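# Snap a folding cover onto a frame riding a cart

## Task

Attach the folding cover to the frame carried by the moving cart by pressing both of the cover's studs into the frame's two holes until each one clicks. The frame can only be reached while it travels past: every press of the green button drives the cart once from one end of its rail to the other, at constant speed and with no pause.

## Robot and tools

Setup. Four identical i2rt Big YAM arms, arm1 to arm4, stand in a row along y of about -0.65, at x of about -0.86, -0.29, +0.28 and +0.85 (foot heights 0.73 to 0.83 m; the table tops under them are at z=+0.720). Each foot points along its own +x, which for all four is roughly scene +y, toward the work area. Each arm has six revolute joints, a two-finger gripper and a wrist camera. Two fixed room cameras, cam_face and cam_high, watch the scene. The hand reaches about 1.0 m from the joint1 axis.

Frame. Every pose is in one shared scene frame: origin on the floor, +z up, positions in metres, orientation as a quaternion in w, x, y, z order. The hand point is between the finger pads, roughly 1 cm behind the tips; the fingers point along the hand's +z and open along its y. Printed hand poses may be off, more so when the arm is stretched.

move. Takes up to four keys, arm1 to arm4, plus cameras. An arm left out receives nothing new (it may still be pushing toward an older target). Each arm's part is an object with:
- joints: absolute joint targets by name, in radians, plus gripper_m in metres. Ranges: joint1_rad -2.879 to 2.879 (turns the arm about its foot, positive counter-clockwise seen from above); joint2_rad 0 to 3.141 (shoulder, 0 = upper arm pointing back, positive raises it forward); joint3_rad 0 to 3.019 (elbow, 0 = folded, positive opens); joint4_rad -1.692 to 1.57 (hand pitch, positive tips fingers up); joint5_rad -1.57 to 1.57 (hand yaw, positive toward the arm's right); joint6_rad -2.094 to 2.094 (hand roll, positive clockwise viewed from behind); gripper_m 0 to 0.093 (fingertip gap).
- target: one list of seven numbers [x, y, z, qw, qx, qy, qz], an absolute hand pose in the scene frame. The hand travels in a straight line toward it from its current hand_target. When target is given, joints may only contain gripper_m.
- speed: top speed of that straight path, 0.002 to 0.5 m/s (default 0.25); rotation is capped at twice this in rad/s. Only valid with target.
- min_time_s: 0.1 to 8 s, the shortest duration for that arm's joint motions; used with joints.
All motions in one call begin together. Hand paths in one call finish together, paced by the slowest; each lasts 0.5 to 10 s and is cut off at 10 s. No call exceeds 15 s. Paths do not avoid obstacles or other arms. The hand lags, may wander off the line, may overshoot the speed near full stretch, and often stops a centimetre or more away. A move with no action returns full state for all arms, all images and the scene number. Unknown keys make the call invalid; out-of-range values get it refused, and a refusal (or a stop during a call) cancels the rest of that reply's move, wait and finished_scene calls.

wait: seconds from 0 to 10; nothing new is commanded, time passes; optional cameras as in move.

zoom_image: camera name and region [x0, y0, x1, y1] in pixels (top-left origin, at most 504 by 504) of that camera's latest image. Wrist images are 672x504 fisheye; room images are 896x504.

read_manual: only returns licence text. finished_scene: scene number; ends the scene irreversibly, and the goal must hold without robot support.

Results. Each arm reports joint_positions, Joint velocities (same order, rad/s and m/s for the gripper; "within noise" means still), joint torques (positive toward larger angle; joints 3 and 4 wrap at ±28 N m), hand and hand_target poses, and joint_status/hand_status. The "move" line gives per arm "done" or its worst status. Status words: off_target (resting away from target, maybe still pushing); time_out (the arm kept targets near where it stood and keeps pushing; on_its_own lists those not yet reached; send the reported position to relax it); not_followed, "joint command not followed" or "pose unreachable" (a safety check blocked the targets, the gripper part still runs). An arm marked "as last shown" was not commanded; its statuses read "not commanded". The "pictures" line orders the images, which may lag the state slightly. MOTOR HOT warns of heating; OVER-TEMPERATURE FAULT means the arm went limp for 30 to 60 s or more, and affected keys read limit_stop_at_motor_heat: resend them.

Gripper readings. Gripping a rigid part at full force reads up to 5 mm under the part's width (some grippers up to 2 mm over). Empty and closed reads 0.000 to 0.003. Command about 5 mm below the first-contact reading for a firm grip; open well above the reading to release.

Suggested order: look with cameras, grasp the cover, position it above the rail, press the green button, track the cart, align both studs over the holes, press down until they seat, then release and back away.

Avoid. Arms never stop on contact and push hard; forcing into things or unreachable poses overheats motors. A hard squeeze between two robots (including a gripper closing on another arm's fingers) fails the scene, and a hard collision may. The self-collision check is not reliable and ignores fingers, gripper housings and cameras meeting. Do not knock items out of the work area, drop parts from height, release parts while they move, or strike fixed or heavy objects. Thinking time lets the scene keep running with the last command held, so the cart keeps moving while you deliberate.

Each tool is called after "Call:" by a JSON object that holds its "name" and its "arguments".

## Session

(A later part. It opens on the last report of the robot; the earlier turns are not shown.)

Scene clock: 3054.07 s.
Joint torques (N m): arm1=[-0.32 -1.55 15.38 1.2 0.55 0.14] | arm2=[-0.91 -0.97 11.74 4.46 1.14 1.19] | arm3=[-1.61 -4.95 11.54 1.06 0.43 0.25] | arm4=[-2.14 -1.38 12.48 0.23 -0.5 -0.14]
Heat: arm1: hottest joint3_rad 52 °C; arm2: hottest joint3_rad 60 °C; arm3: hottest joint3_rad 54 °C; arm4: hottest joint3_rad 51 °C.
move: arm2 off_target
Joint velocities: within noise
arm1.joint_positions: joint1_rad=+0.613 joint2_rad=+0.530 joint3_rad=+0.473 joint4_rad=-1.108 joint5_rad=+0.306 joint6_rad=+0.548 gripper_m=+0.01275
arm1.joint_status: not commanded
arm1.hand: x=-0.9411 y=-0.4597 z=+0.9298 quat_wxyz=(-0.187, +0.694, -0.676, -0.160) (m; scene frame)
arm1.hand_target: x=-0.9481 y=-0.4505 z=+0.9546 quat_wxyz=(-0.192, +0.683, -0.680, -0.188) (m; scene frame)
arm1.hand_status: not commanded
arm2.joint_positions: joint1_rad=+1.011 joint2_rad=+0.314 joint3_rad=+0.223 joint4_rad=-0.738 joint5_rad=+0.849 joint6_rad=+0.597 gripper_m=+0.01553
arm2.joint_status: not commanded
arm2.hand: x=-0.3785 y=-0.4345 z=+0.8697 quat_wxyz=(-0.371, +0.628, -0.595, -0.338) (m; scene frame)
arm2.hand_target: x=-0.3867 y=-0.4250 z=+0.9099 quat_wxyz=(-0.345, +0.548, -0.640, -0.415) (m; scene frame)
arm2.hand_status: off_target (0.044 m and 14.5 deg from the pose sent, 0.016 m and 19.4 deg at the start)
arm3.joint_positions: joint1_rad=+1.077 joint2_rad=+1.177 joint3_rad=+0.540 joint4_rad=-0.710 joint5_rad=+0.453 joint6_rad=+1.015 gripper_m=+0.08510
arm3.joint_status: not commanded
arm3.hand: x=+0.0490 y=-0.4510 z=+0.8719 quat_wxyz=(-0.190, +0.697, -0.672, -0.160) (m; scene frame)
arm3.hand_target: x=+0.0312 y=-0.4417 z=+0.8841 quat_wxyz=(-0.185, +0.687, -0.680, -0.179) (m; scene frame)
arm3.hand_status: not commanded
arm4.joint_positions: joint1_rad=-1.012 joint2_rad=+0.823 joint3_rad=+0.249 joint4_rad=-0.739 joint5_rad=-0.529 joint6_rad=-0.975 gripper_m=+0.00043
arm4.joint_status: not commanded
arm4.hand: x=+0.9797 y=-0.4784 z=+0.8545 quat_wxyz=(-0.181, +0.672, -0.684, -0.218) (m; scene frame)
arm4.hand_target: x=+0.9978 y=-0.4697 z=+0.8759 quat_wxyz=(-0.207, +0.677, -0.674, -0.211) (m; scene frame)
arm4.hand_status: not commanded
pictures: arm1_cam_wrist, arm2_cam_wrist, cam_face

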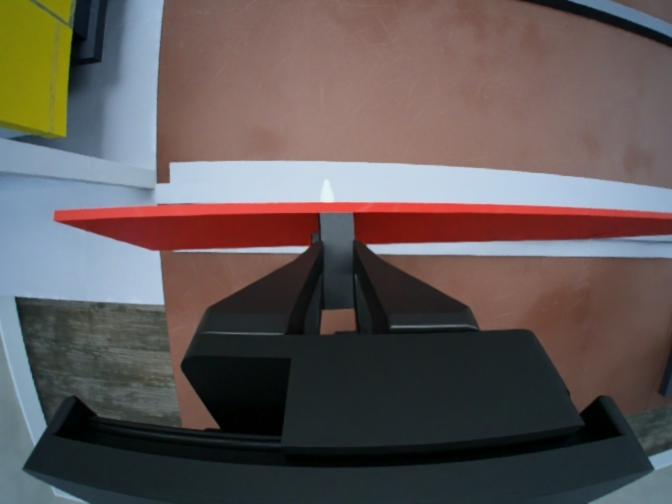

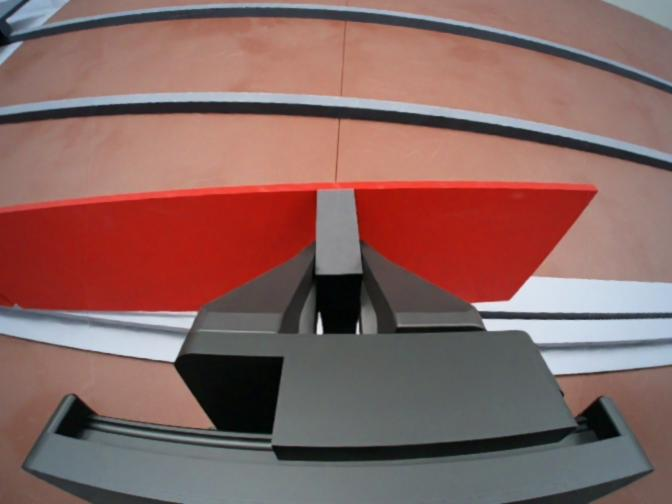

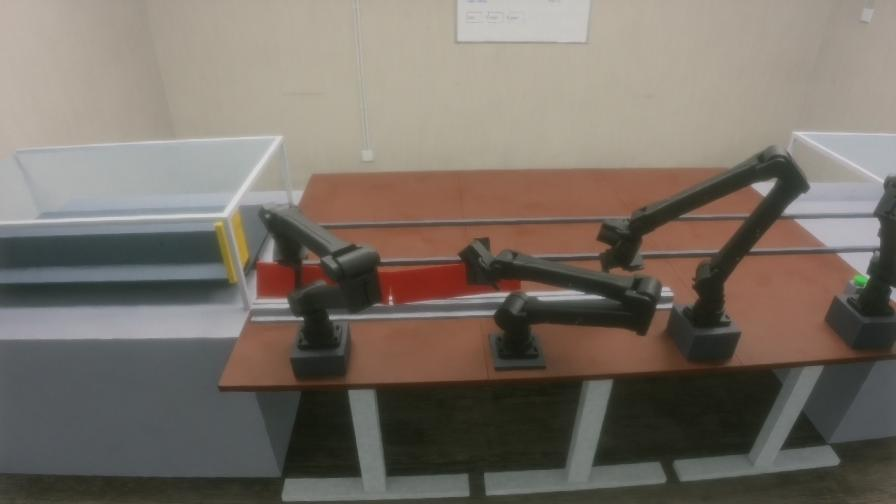

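Call:
{"name": "move", "arguments": {"arm4": {"target":[1.003,-0.448,0.825,-0.2126,0.6743,-0.6743,-0.2126],"speed":0.15}, "arm2": {"target":[-0.39,-0.42,0.92,-0.337,0.523,-0.659,-0.424],"speed":0.1}}}

Call:
{"name": "move", "arguments": {"arm4": {"target":[1.001,-0.448,0.755,-0.2126,0.6743,-0.6743,-0.2126],"speed":0.12}}}

Call:
{"name": "move", "arguments": {"arm4": {"target":[1.0,-0.47,0.88,-0.2126,0.6743,-0.6743,-0.2126],"speed":0.15}, "cameras": ["cam_high"]}}

Call:
{"name": "wait", "arguments": {"seconds": 3, "cameras": ["cam_high","arm1_cam_wrist","arm2_cam_wrist","cam_face"]}}

Call:
{"name": "zoom_image", "arguments": {"camera": "cam_high", "region": [0, 180, 300, 380]}}

Scene clock: 3067.47 s.
Joint torques (N m): arm1=[-0.79 -2.02 15.32 1.05 0.66 0.17] | arm2=[-1.2 -0.26 13.6 3.74 0.98 1.54] | arm3=[-1.44 -4.95 11.59 1.11 0.42 0.26] | arm4=[-0.62 -1.08 6.61 1.66 -0.23 0.17]
Heat: arm1: hottest joint3_rad 54 °C; arm2: hottest joint3_rad 61 °C; arm3: hottest joint3_rad 54 °C; arm4: hottest joint3_rad 51 °C.
move: arm2 off_target; arm4 done
Joint velocities: within noise
arm1.joint_positions: joint1_rad=+0.617 joint2_rad=+0.530 joint3_rad=+0.473 joint4_rad=-1.108 joint5_rad=+0.306 joint6_rad=+0.548 gripper_m=+0.01275
arm1.joint_status: not commanded
arm1.hand: x=-0.9420 y=-0.4600 z=+0.9298 quat_wxyz=(-0.186, +0.696, -0.675, -0.161) (m; scene frame)
arm1.hand_target: x=-0.9482 y=-0.4505 z=+0.9546 quat_wxyz=(-0.192, +0.683, -0.679, -0.188) (m; scene frame)
arm1.hand_status: not commanded
arm2.joint_positions: joint1_rad=+1.011 joint2_rad=+0.294 joint3_rad=+0.220 joint4_rad=-0.738 joint5_rad=+0.846 joint6_rad=+0.605 gripper_m=+0.01553
arm2.joint_status: not commanded
arm2.hand: x=-0.3783 y=-0.4350 z=+0.8712 quat_wxyz=(-0.367, +0.622, -0.598, -0.346) (m; scene frame)
arm2.hand_target: x=-0.3868 y=-0.4249 z=+0.9197 quat_wxyz=(-0.331, +0.531, -0.652, -0.428) (m; scene frame)
arm2.hand_status: off_target (0.052 m and 16.4 deg from the pose sent, 0.054 m and 17.7 deg at the start)
arm3: as last shown
arm4.joint_positions: joint1_rad=-0.946 joint2_rad=+1.046 joint3_rad=+0.226 joint4_rad=-0.388 joint5_rad=-0.511 joint6_rad=-0.904 gripper_m=+0.00043
arm4.joint_status: not commanded
arm4.hand: x=+1.0033 y=-0.4515 z=+0.8263 quat_wxyz=(-0.213, +0.676, -0.673, -0.211) (m; scene frame)
arm4.hand_target: x=+1.0041 y=-0.4495 z=+0.8250 quat_wxyz=(-0.214, +0.674, -0.675, -0.211) (m; scene frame)
arm4.hand_status: done (0.004 m and 0.3 deg from the pose sent, 0.048 m and 3.9 deg at the start)
pictures: none

Scene clock: 3069.07 s.
Joint torques (N m): arm1=[-0.44 -1.26 15.12 1.09 0.64 0.18] | arm2=[-1.2 -0.26 13.59 3.75 0.99 1.54] | arm3=[-1.44 -4.89 11.62 1.07 0.42 0.25] | arm4=[-0.32 4.13 3.51 1.44 2.67 0.02]
Heat: arm1: hottest joint3_rad 54 °C; arm2: hottest joint3_rad 61 °C; arm3: hottest joint3_rad 54 °C; arm4: hottest joint3_rad 51 °C.
move: arm4 off_target
Joint velocities: within noise
arm1, arm2, arm3: as last shown
arm4.joint_positions: joint1_rad=-0.948 joint2_rad=+1.280 joint3_rad=+0.162 joint4_rad=+0.031 joint5_rad=-0.597 joint6_rad=-0.889 gripper_m=+0.00043
arm4.joint_status: not commanded
arm4.hand: x=+1.0094 y=-0.4332 z=+0.8003 quat_wxyz=(-0.271, +0.673, -0.645, -0.241) (m; scene frame)
arm4.hand_target: x=+0.9967 y=-0.4523 z=+0.7689 quat_wxyz=(-0.216, +0.674, -0.673, -0.215) (m; scene frame)
arm4.hand_status: off_target (0.048 m and 8.1 deg from the pose sent, 0.071 m and 0.3 deg at the start)
pictures: none

Scene clock: 3071.03 s.
Joint torques (N m): arm1=[-1.08 -1.96 15.45 1.05 0.59 0.14] | arm2=[-1.2 -0.26 13.59 3.75 0.98 1.54] | arm3=[-1.49 -5.01 11.55 1.06 0.43 0.26] | arm4=[-1.14 -1.55 12.46 0.13 -0.59 -0.15]
Heat: arm1: hottest joint3_rad 55 °C; arm2: hottest joint3_rad 61 °C; arm3: hottest joint3_rad 54 °C; arm4: hottest joint3_rad 51 °C.
move: arm4 off_target
Joint velocities: within noise
arm1, arm2, arm3: as last shown
arm4.joint_positions: joint1_rad=-1.014 joint2_rad=+0.823 joint3_rad=+0.249 joint4_rad=-0.736 joint5_rad=-0.528 joint6_rad=-0.973 gripper_m=+0.00043
arm4.joint_status: not commanded
arm4.hand: x=+0.9807 y=-0.4784 z=+0.8545 quat_wxyz=(-0.182, +0.671, -0.685, -0.217) (m; scene frame)
arm4.hand_target: x=+0.9985 y=-0.4695 z=+0.8762 quat_wxyz=(-0.208, +0.676, -0.675, -0.211) (m; scene frame)
arm4.hand_status: off_target (0.033 m and 3.8 deg from the pose sent, 0.088 m and 8.1 deg at the start)
pictures: cam_high

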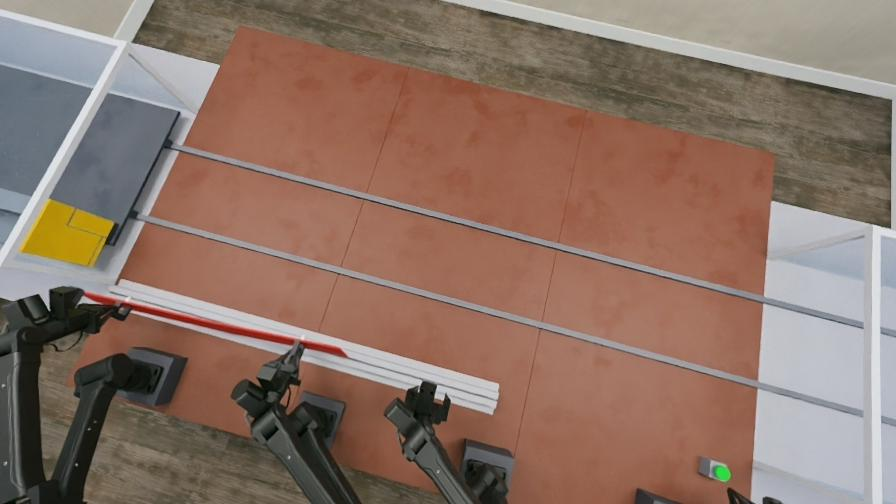

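Scene clock: 3074.03 s.
Joint torques (N m): arm1=[-0.32 -1.55 15.47 1.13 0.58 0.16] | arm2=[-1.2 -0.26 13.59 3.77 0.99 1.54] | arm3=[-1.61 -4.72 11.59 1.07 0.42 0.25] | arm4=[-2.2 -1.26 12.45 0.31 -0.59 -0.13]
Heat: arm1: hottest joint3_rad 55 °C; arm2: hottest joint3_rad 60 °C; arm3: hottest joint3_rad 54 °C; arm4: hottest joint3_rad 51 °C.
Joint velocities: within noise
arm1.joint_positions: joint1_rad=+0.617 joint2_rad=+0.530 joint3_rad=+0.473 joint4_rad=-1.108 joint5_rad=+0.306 joint6_rad=+0.548 gripper_m=+0.01275
arm1.joint_status: not commanded
arm1.hand: x=-0.9420 y=-0.4600 z=+0.9298 quat_wxyz=(-0.186, +0.696, -0.675, -0.161) (m; scene frame)
arm1.hand_target: x=-0.9482 y=-0.4505 z=+0.9546 quat_wxyz=(-0.192, +0.683, -0.679, -0.188) (m; scene frame)
arm1.hand_status: not commanded
arm2.joint_positions: joint1_rad=+1.011 joint2_rad=+0.294 joint3_rad=+0.220 joint4_rad=-0.738 joint5_rad=+0.846 joint6_rad=+0.605 gripper_m=+0.01553
arm2.joint_status: not commanded
arm2.hand: x=-0.3783 y=-0.4350 z=+0.8712 quat_wxyz=(-0.367, +0.622, -0.598, -0.346) (m; scene frame)
arm2.hand_target: x=-0.3868 y=-0.4249 z=+0.9197 quat_wxyz=(-0.331, +0.531, -0.652, -0.428) (m; scene frame)
arm2.hand_status: not commanded
arm3.joint_positions: joint1_rad=+1.077 joint2_rad=+1.177 joint3_rad=+0.540 joint4_rad=-0.710 joint5_rad=+0.453 joint6_rad=+1.015 gripper_m=+0.08510
arm3.joint_status: not commanded
arm3.hand: x=+0.0490 y=-0.4510 z=+0.8719 quat_wxyz=(-0.190, +0.697, -0.672, -0.160) (m; scene frame)
arm3.hand_target: x=+0.0312 y=-0.4417 z=+0.8841 quat_wxyz=(-0.185, +0.687, -0.680, -0.179) (m; scene frame)
arm3.hand_status: not commanded
arm4.joint_positions: joint1_rad=-1.014 joint2_rad=+0.823 joint3_rad=+0.249 joint4_rad=-0.738 joint5_rad=-0.528 joint6_rad=-0.975 gripper_m=+0.00043
arm4.joint_status: not commanded
arm4.hand: x=+0.9804 y=-0.4786 z=+0.8544 quat_wxyz=(-0.181, +0.672, -0.684, -0.217) (m; scene frame)
arm4.hand_target: x=+0.9982 y=-0.4696 z=+0.8761 quat_wxyz=(-0.208, +0.676, -0.675, -0.211) (m; scene frame)
arm4.hand_status: off_target (0.033 m and 3.8 deg from the pose sent, 0.088 m and 8.1 deg at the start)
wait: 3.00 s; at rest by 0.27 s
pictures: arm1_cam_wrist, arm2_cam_wrist, cam_face, cam_high

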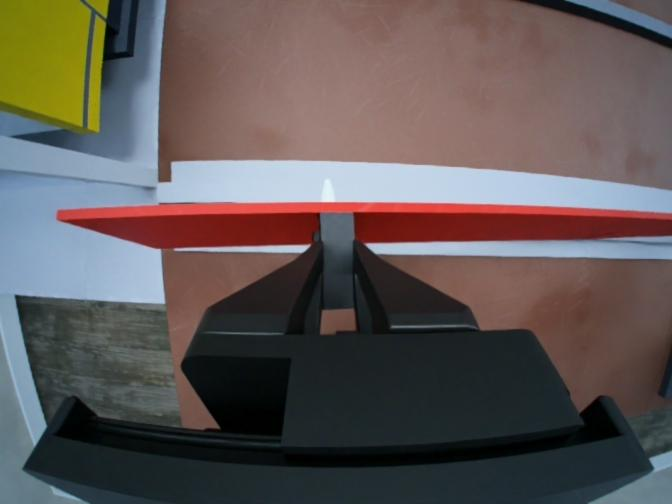

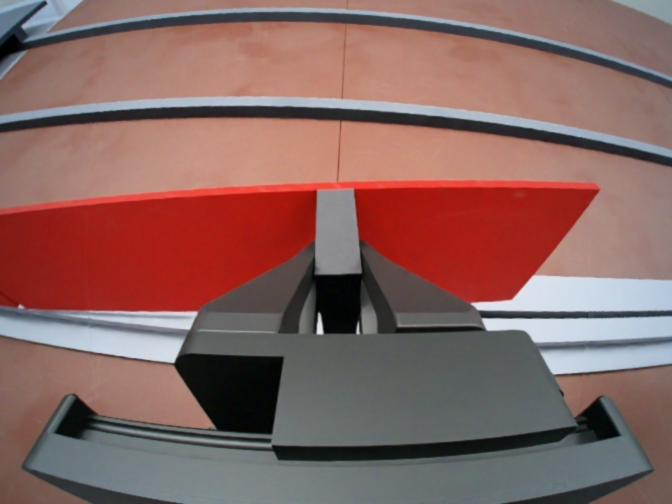

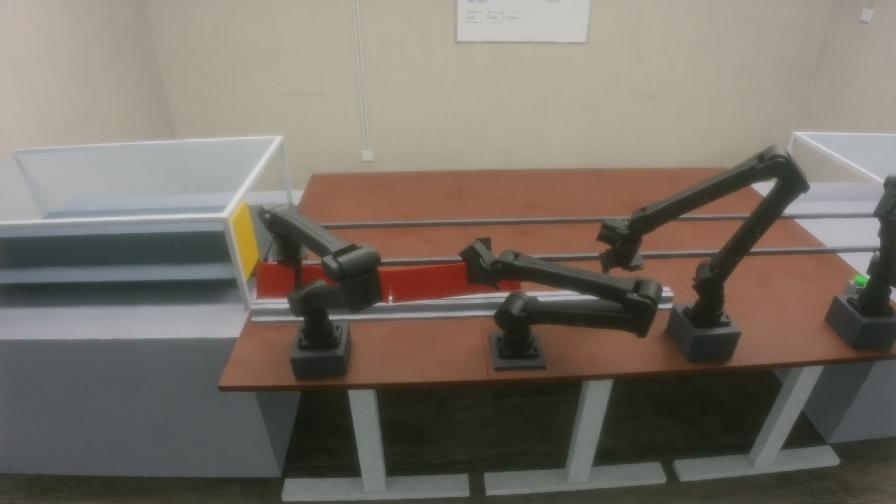

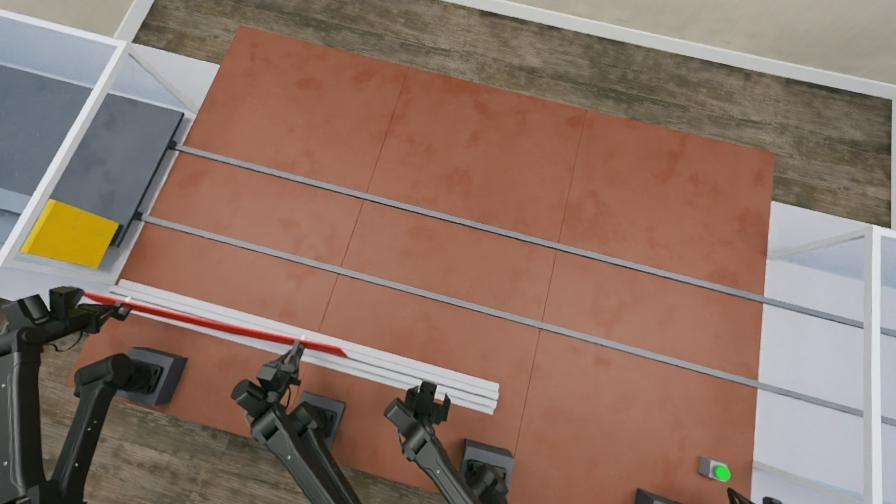

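Scaled by 1.680.

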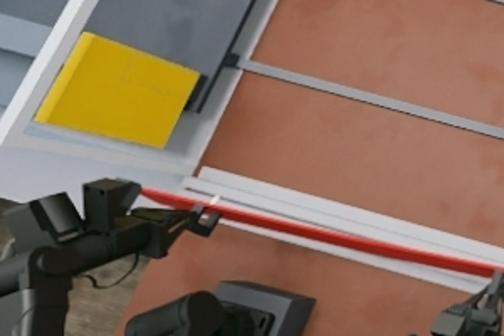

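Call:
{"name": "wait", "arguments": {"seconds": 10}}

Call:
{"name": "wait", "arguments": {"seconds": 10}}

Call:
{"name": "wait", "arguments": {"seconds": 10}}

Call:
{"name": "wait", "arguments": {"seconds": 10}}

Call:
{"name": "wait", "arguments": {"seconds": 10, "cameras": ["cam_high","arm1_cam_wrist","arm2_cam_wrist"]}}

Scene clock: 3093.13 s.
Joint torques (N m): arm1=[-0.32 -1.9 15.3 1.17 0.57 0.17] | arm2=[-1.2 -0.26 13.59 3.75 0.99 1.54] | arm3=[-1.61 -4.78 11.56 1.07 0.42 0.25] | arm4=[-2.26 -1.32 12.48 0.28 -0.58 -0.13]
Heat: arm1: hottest joint3_rad 57 °C; arm2: hottest joint3_rad 59 °C; arm3: hottest joint3_rad 54 °C; arm4: hottest joint3_rad 49 °C.
Joint velocities: within noise
arm1.joint_positions: joint1_rad=+0.617 joint2_rad=+0.530 joint3_rad=+0.473 joint4_rad=-1.108 joint5_rad=+0.306 joint6_rad=+0.548 gripper_m=+0.01275
arm1.joint_status: not commanded
arm1.hand: x=-0.9420 y=-0.4600 z=+0.9298 quat_wxyz=(-0.186, +0.696, -0.675, -0.161) (m; scene frame)
arm1.hand_target: x=-0.9482 y=-0.4505 z=+0.9546 quat_wxyz=(-0.192, +0.683, -0.679, -0.188) (m; scene frame)
arm1.hand_status: not commanded
arm2.joint_positions: joint1_rad=+1.011 joint2_rad=+0.294 joint3_rad=+0.220 joint4_rad=-0.738 joint5_rad=+0.846 joint6_rad=+0.605 gripper_m=+0.01553
arm2.joint_status: not commanded
arm2.hand: x=-0.3783 y=-0.4350 z=+0.8712 quat_wxyz=(-0.367, +0.622, -0.598, -0.346) (m; scene frame)
arm2.hand_target: x=-0.3868 y=-0.4249 z=+0.9197 quat_wxyz=(-0.331, +0.531, -0.652, -0.428) (m; scene frame)
arm2.hand_status: not commanded
arm3.joint_positions: joint1_rad=+1.077 joint2_rad=+1.177 joint3_rad=+0.540 joint4_rad=-0.710 joint5_rad=+0.453 joint6_rad=+1.015 gripper_m=+0.08510
arm3.joint_status: not commanded
arm3.hand: x=+0.0490 y=-0.4510 z=+0.8719 quat_wxyz=(-0.190, +0.697, -0.672, -0.160) (m; scene frame)
arm3.hand_target: x=+0.0312 y=-0.4417 z=+0.8841 quat_wxyz=(-0.185, +0.687, -0.680, -0.179) (m; scene frame)
arm3.hand_status: not commanded
arm4.joint_positions: joint1_rad=-1.014 joint2_rad=+0.823 joint3_rad=+0.249 joint4_rad=-0.738 joint5_rad=-0.528 joint6_rad=-0.975 gripper_m=+0.00043
arm4.joint_status: not commanded
arm4.hand: x=+0.9804 y=-0.4786 z=+0.8544 quat_wxyz=(-0.181, +0.672, -0.684, -0.217) (m; scene frame)
arm4.hand_target: x=+0.9982 y=-0.4696 z=+0.8761 quat_wxyz=(-0.208, +0.676, -0.675, -0.211) (m; scene frame)
arm4.hand_status: off_target (0.033 m and 3.8 deg from the pose sent, 0.088 m and 8.1 deg at the start)
wait: 10.00 s; at rest from the start
pictures: none

Scene clock: 3103.13 s.
Joint torques (N m): arm1=[-0.79 -1.14 15.28 1.18 0.65 0.12] | arm2=[-1.2 -0.26 13.59 3.75 0.98 1.53] | arm3=[-1.49 -4.78 11.58 1.1 0.42 0.25] | arm4=[-2.2 -1.32 12.46 0.24 -0.58 -0.14]
Heat: arm1: hottest joint3_rad 58 °C; arm2: hottest joint3_rad 59 °C; arm3: hottest joint3_rad 54 °C; arm4: hottest joint3_rad 49 °C.
Joint velocities: within noise
arm1.joint_positions: joint1_rad=+0.617 joint2_rad=+0.530 joint3_rad=+0.473 joint4_rad=-1.108 joint5_rad=+0.306 joint6_rad=+0.548 gripper_m=+0.01275
arm1.joint_status: not commanded
arm1.hand: x=-0.9420 y=-0.4600 z=+0.9298 quat_wxyz=(-0.186, +0.696, -0.675, -0.161) (m; scene frame)
arm1.hand_target: x=-0.9482 y=-0.4505 z=+0.9546 quat_wxyz=(-0.192, +0.683, -0.679, -0.188) (m; scene frame)
arm1.hand_status: not commanded
arm2.joint_positions: joint1_rad=+1.011 joint2_rad=+0.294 joint3_rad=+0.220 joint4_rad=-0.738 joint5_rad=+0.846 joint6_rad=+0.605 gripper_m=+0.01553
arm2.joint_status: not commanded
arm2.hand: x=-0.3783 y=-0.4350 z=+0.8712 quat_wxyz=(-0.367, +0.622, -0.598, -0.346) (m; scene frame)
arm2.hand_target: x=-0.3868 y=-0.4249 z=+0.9197 quat_wxyz=(-0.331, +0.531, -0.652, -0.428) (m; scene frame)
arm2.hand_status: not commanded
arm3.joint_positions: joint1_rad=+1.077 joint2_rad=+1.177 joint3_rad=+0.540 joint4_rad=-0.710 joint5_rad=+0.453 joint6_rad=+1.015 gripper_m=+0.08510
arm3.joint_status: not commanded
arm3.hand: x=+0.0490 y=-0.4510 z=+0.8719 quat_wxyz=(-0.190, +0.697, -0.672, -0.160) (m; scene frame)
arm3.hand_target: x=+0.0312 y=-0.4417 z=+0.8841 quat_wxyz=(-0.185, +0.687, -0.680, -0.179) (m; scene frame)
arm3.hand_status: not commanded
arm4.joint_positions: joint1_rad=-1.014 joint2_rad=+0.823 joint3_rad=+0.249 joint4_rad=-0.738 joint5_rad=-0.528 joint6_rad=-0.975 gripper_m=+0.00043
arm4.joint_status: not commanded
arm4.hand: x=+0.9804 y=-0.4786 z=+0.8544 quat_wxyz=(-0.181, +0.672, -0.684, -0.217) (m; scene frame)
arm4.hand_target: x=+0.9982 y=-0.4696 z=+0.8761 quat_wxyz=(-0.208, +0.676, -0.675, -0.211) (m; scene frame)
arm4.hand_status: off_target (0.033 m and 3.8 deg from the pose sent, 0.088 m and 8.1 deg at the start)
wait: 10.00 s; at rest by 0.27 s
pictures: none

Scene clock: 3113.13 s.
Joint torques (N m): arm1=[-0.56 -1.79 15.31 1.31 0.64 0.11] | arm2=[-1.2 -0.26 13.59 3.74 0.99 1.54] | arm3=[-1.49 -4.89 11.55 1.1 0.43 0.25] | arm4=[-2.14 -1.49 12.45 0.24 -0.59 -0.13]
Heat: arm1: hottest joint3_rad 58 °C; arm2: hottest joint3_rad 60 °C; arm3: hottest joint3_rad 54 °C; arm4: hottest joint3_rad 49 °C.
Joint velocities: within noise
arm1.joint_positions: joint1_rad=+0.617 joint2_rad=+0.530 joint3_rad=+0.473 joint4_rad=-1.108 joint5_rad=+0.306 joint6_rad=+0.548 gripper_m=+0.01275
arm1.joint_status: not commanded
arm1.hand: x=-0.9420 y=-0.4600 z=+0.9298 quat_wxyz=(-0.186, +0.696, -0.675, -0.161) (m; scene frame)
arm1.hand_target: x=-0.9482 y=-0.4505 z=+0.9546 quat_wxyz=(-0.192, +0.683, -0.679, -0.188) (m; scene frame)
arm1.hand_status: not commanded
arm2.joint_positions: joint1_rad=+1.011 joint2_rad=+0.294 joint3_rad=+0.220 joint4_rad=-0.738 joint5_rad=+0.846 joint6_rad=+0.605 gripper_m=+0.01553
arm2.joint_status: not commanded
arm2.hand: x=-0.3783 y=-0.4350 z=+0.8712 quat_wxyz=(-0.367, +0.622, -0.598, -0.346) (m; scene frame)
arm2.hand_target: x=-0.3868 y=-0.4249 z=+0.9197 quat_wxyz=(-0.331, +0.531, -0.652, -0.428) (m; scene frame)
arm2.hand_status: not commanded
arm3.joint_positions: joint1_rad=+1.077 joint2_rad=+1.177 joint3_rad=+0.540 joint4_rad=-0.710 joint5_rad=+0.453 joint6_rad=+1.015 gripper_m=+0.08510
arm3.joint_status: not commanded
arm3.hand: x=+0.0490 y=-0.4510 z=+0.8719 quat_wxyz=(-0.190, +0.697, -0.672, -0.160) (m; scene frame)
arm3.hand_target: x=+0.0312 y=-0.4417 z=+0.8841 quat_wxyz=(-0.185, +0.687, -0.680, -0.179) (m; scene frame)
arm3.hand_status: not commanded
arm4.joint_positions: joint1_rad=-1.014 joint2_rad=+0.823 joint3_rad=+0.249 joint4_rad=-0.738 joint5_rad=-0.528 joint6_rad=-0.975 gripper_m=+0.00043
arm4.joint_status: not commanded
arm4.hand: x=+0.9804 y=-0.4786 z=+0.8544 quat_wxyz=(-0.181, +0.672, -0.684, -0.217) (m; scene frame)
arm4.hand_target: x=+0.9982 y=-0.4696 z=+0.8761 quat_wxyz=(-0.208, +0.676, -0.675, -0.211) (m; scene frame)
arm4.hand_status: off_target (0.033 m and 3.8 deg from the pose sent, 0.088 m and 8.1 deg at the start)
wait: 10.00 s; at rest by 0.27 s
pictures: none

Scene clock: 3123.13 s.
Joint torques (N m): arm1=[-0.5 -2.49 15.19 1.11 0.56 0.17] | arm2=[-1.2 -0.26 13.59 3.77 0.98 1.54] | arm3=[-1.61 -4.89 11.62 1.03 0.43 0.25] | arm4=[-2.08 -1.26 12.48 0.25 -0.59 -0.13]
Heat: arm1: hottest joint3_rad 59 °C; arm2: hottest joint3_rad 60 °C; arm3: hottest joint3_rad 54 °C; arm4: hottest joint3_rad 49 °C.
Joint velocities: within noise
arm1.joint_positions: joint1_rad=+0.617 joint2_rad=+0.530 joint3_rad=+0.473 joint4_rad=-1.108 joint5_rad=+0.306 joint6_rad=+0.548 gripper_m=+0.01275
arm1.joint_status: not commanded
arm1.hand: x=-0.9420 y=-0.4600 z=+0.9298 quat_wxyz=(-0.186, +0.696, -0.675, -0.161) (m; scene frame)
arm1.hand_target: x=-0.9482 y=-0.4505 z=+0.9546 quat_wxyz=(-0.192, +0.683, -0.679, -0.188) (m; scene frame)
arm1.hand_status: not commanded
arm2.joint_positions: joint1_rad=+1.011 joint2_rad=+0.294 joint3_rad=+0.220 joint4_rad=-0.738 joint5_rad=+0.846 joint6_rad=+0.605 gripper_m=+0.01553
arm2.joint_status: not commanded
arm2.hand: x=-0.3783 y=-0.4350 z=+0.8712 quat_wxyz=(-0.367, +0.622, -0.598, -0.346) (m; scene frame)
arm2.hand_target: x=-0.3868 y=-0.4249 z=+0.9197 quat_wxyz=(-0.331, +0.531, -0.652, -0.428) (m; scene frame)
arm2.hand_status: not commanded
arm3.joint_positions: joint1_rad=+1.077 joint2_rad=+1.177 joint3_rad=+0.540 joint4_rad=-0.710 joint5_rad=+0.453 joint6_rad=+1.015 gripper_m=+0.08510
arm3.joint_status: not commanded
arm3.hand: x=+0.0490 y=-0.4510 z=+0.8719 quat_wxyz=(-0.190, +0.697, -0.672, -0.160) (m; scene frame)
arm3.hand_target: x=+0.0312 y=-0.4417 z=+0.8841 quat_wxyz=(-0.185, +0.687, -0.680, -0.179) (m; scene frame)
arm3.hand_status: not commanded
arm4.joint_positions: joint1_rad=-1.014 joint2_rad=+0.823 joint3_rad=+0.249 joint4_rad=-0.738 joint5_rad=-0.528 joint6_rad=-0.975 gripper_m=+0.00043
arm4.joint_status: not commanded
arm4.hand: x=+0.9804 y=-0.4786 z=+0.8544 quat_wxyz=(-0.181, +0.672, -0.684, -0.217) (m; scene frame)
arm4.hand_target: x=+0.9982 y=-0.4696 z=+0.8761 quat_wxyz=(-0.208, +0.676, -0.675, -0.211) (m; scene frame)
arm4.hand_status: off_target (0.033 m and 3.8 deg from the pose sent, 0.088 m and 8.1 deg at the start)
wait: 10.00 s; at rest by 0.27 s
pictures: none

Scene clock: 3133.13 s.
Joint torques (N m): arm1=[-1.38 -2.14 15.15 1.1 0.66 0.1] | arm2=[-1.14 -0.26 13.59 3.75 0.98 1.54] | arm3=[-1.67 -4.95 11.59 1.03 0.42 0.26] | arm4=[-2.14 -1.26 12.45 0.27 -0.59 -0.13]
Heat: arm1: hottest joint3_rad 59 °C; arm2: hottest joint3_rad 60 °C; arm3: hottest joint3_rad 54 °C; arm4: hottest joint3_rad 49 °C.
Joint velocities: within noise
arm1.joint_positions: joint1_rad=+0.617 joint2_rad=+0.530 joint3_rad=+0.473 joint4_rad=-1.108 joint5_rad=+0.306 joint6_rad=+0.548 gripper_m=+0.01275
arm1.joint_status: not commanded
arm1.hand: x=-0.9420 y=-0.4600 z=+0.9298 quat_wxyz=(-0.186, +0.696, -0.675, -0.161) (m; scene frame)
arm1.hand_target: x=-0.9482 y=-0.4505 z=+0.9546 quat_wxyz=(-0.192, +0.683, -0.679, -0.188) (m; scene frame)
arm1.hand_status: not commanded
arm2.joint_positions: joint1_rad=+1.011 joint2_rad=+0.294 joint3_rad=+0.220 joint4_rad=-0.738 joint5_rad=+0.846 joint6_rad=+0.605 gripper_m=+0.01553
arm2.joint_status: not commanded
arm2.hand: x=-0.3783 y=-0.4350 z=+0.8712 quat_wxyz=(-0.367, +0.622, -0.598, -0.346) (m; scene frame)
arm2.hand_target: x=-0.3868 y=-0.4249 z=+0.9197 quat_wxyz=(-0.331, +0.531, -0.652, -0.428) (m; scene frame)
arm2.hand_status: not commanded
arm3.joint_positions: joint1_rad=+1.077 joint2_rad=+1.177 joint3_rad=+0.540 joint4_rad=-0.710 joint5_rad=+0.453 joint6_rad=+1.015 gripper_m=+0.08510
arm3.joint_status: not commanded
arm3.hand: x=+0.0490 y=-0.4510 z=+0.8719 quat_wxyz=(-0.190, +0.697, -0.672, -0.160) (m; scene frame)
arm3.hand_target: x=+0.0312 y=-0.4417 z=+0.8841 quat_wxyz=(-0.185, +0.687, -0.680, -0.179) (m; scene frame)
arm3.hand_status: not commanded
arm4.joint_positions: joint1_rad=-1.014 joint2_rad=+0.823 joint3_rad=+0.249 joint4_rad=-0.738 joint5_rad=-0.528 joint6_rad=-0.975 gripper_m=+0.00043
arm4.joint_status: not commanded
arm4.hand: x=+0.9804 y=-0.4786 z=+0.8544 quat_wxyz=(-0.181, +0.672, -0.684, -0.217) (m; scene frame)
arm4.hand_target: x=+0.9982 y=-0.4696 z=+0.8761 quat_wxyz=(-0.208, +0.676, -0.675, -0.211) (m; scene frame)
arm4.hand_status: off_target (0.033 m and 3.8 deg from the pose sent, 0.088 m and 8.1 deg at the start)
wait: 10.00 s; at rest by 0.27 s
pictures: arm1_cam_wrist, arm2_cam_wrist, cam_high

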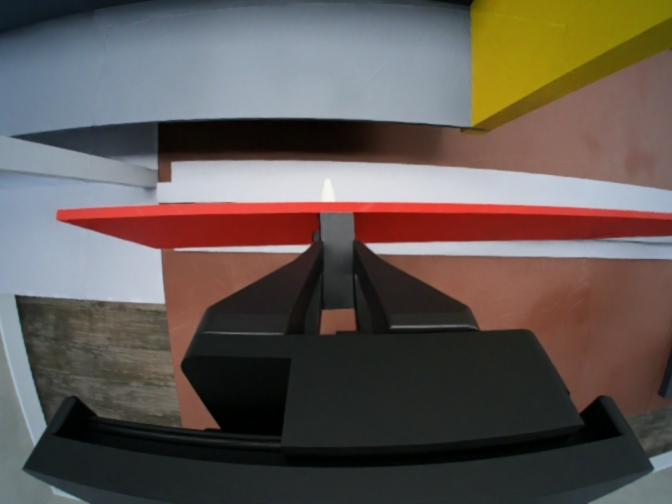

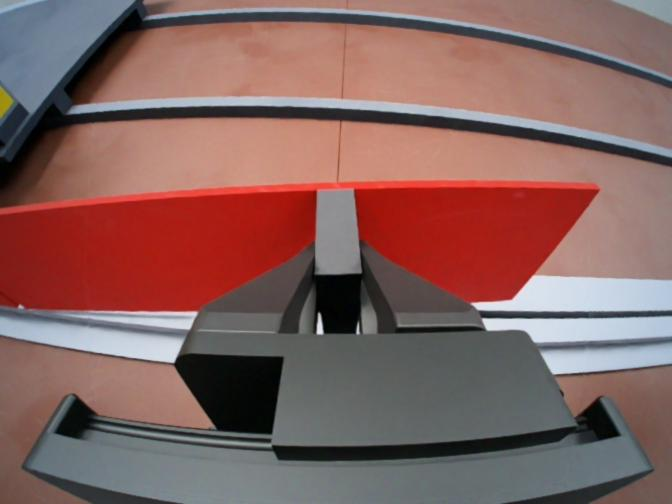

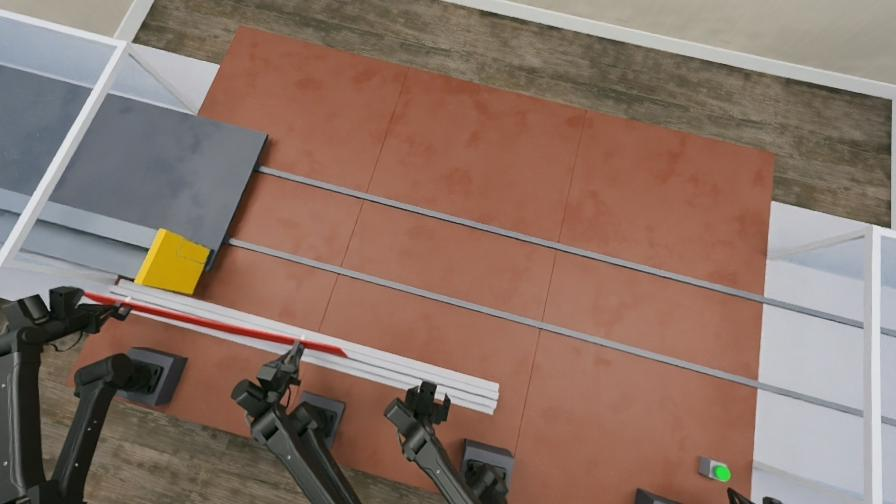

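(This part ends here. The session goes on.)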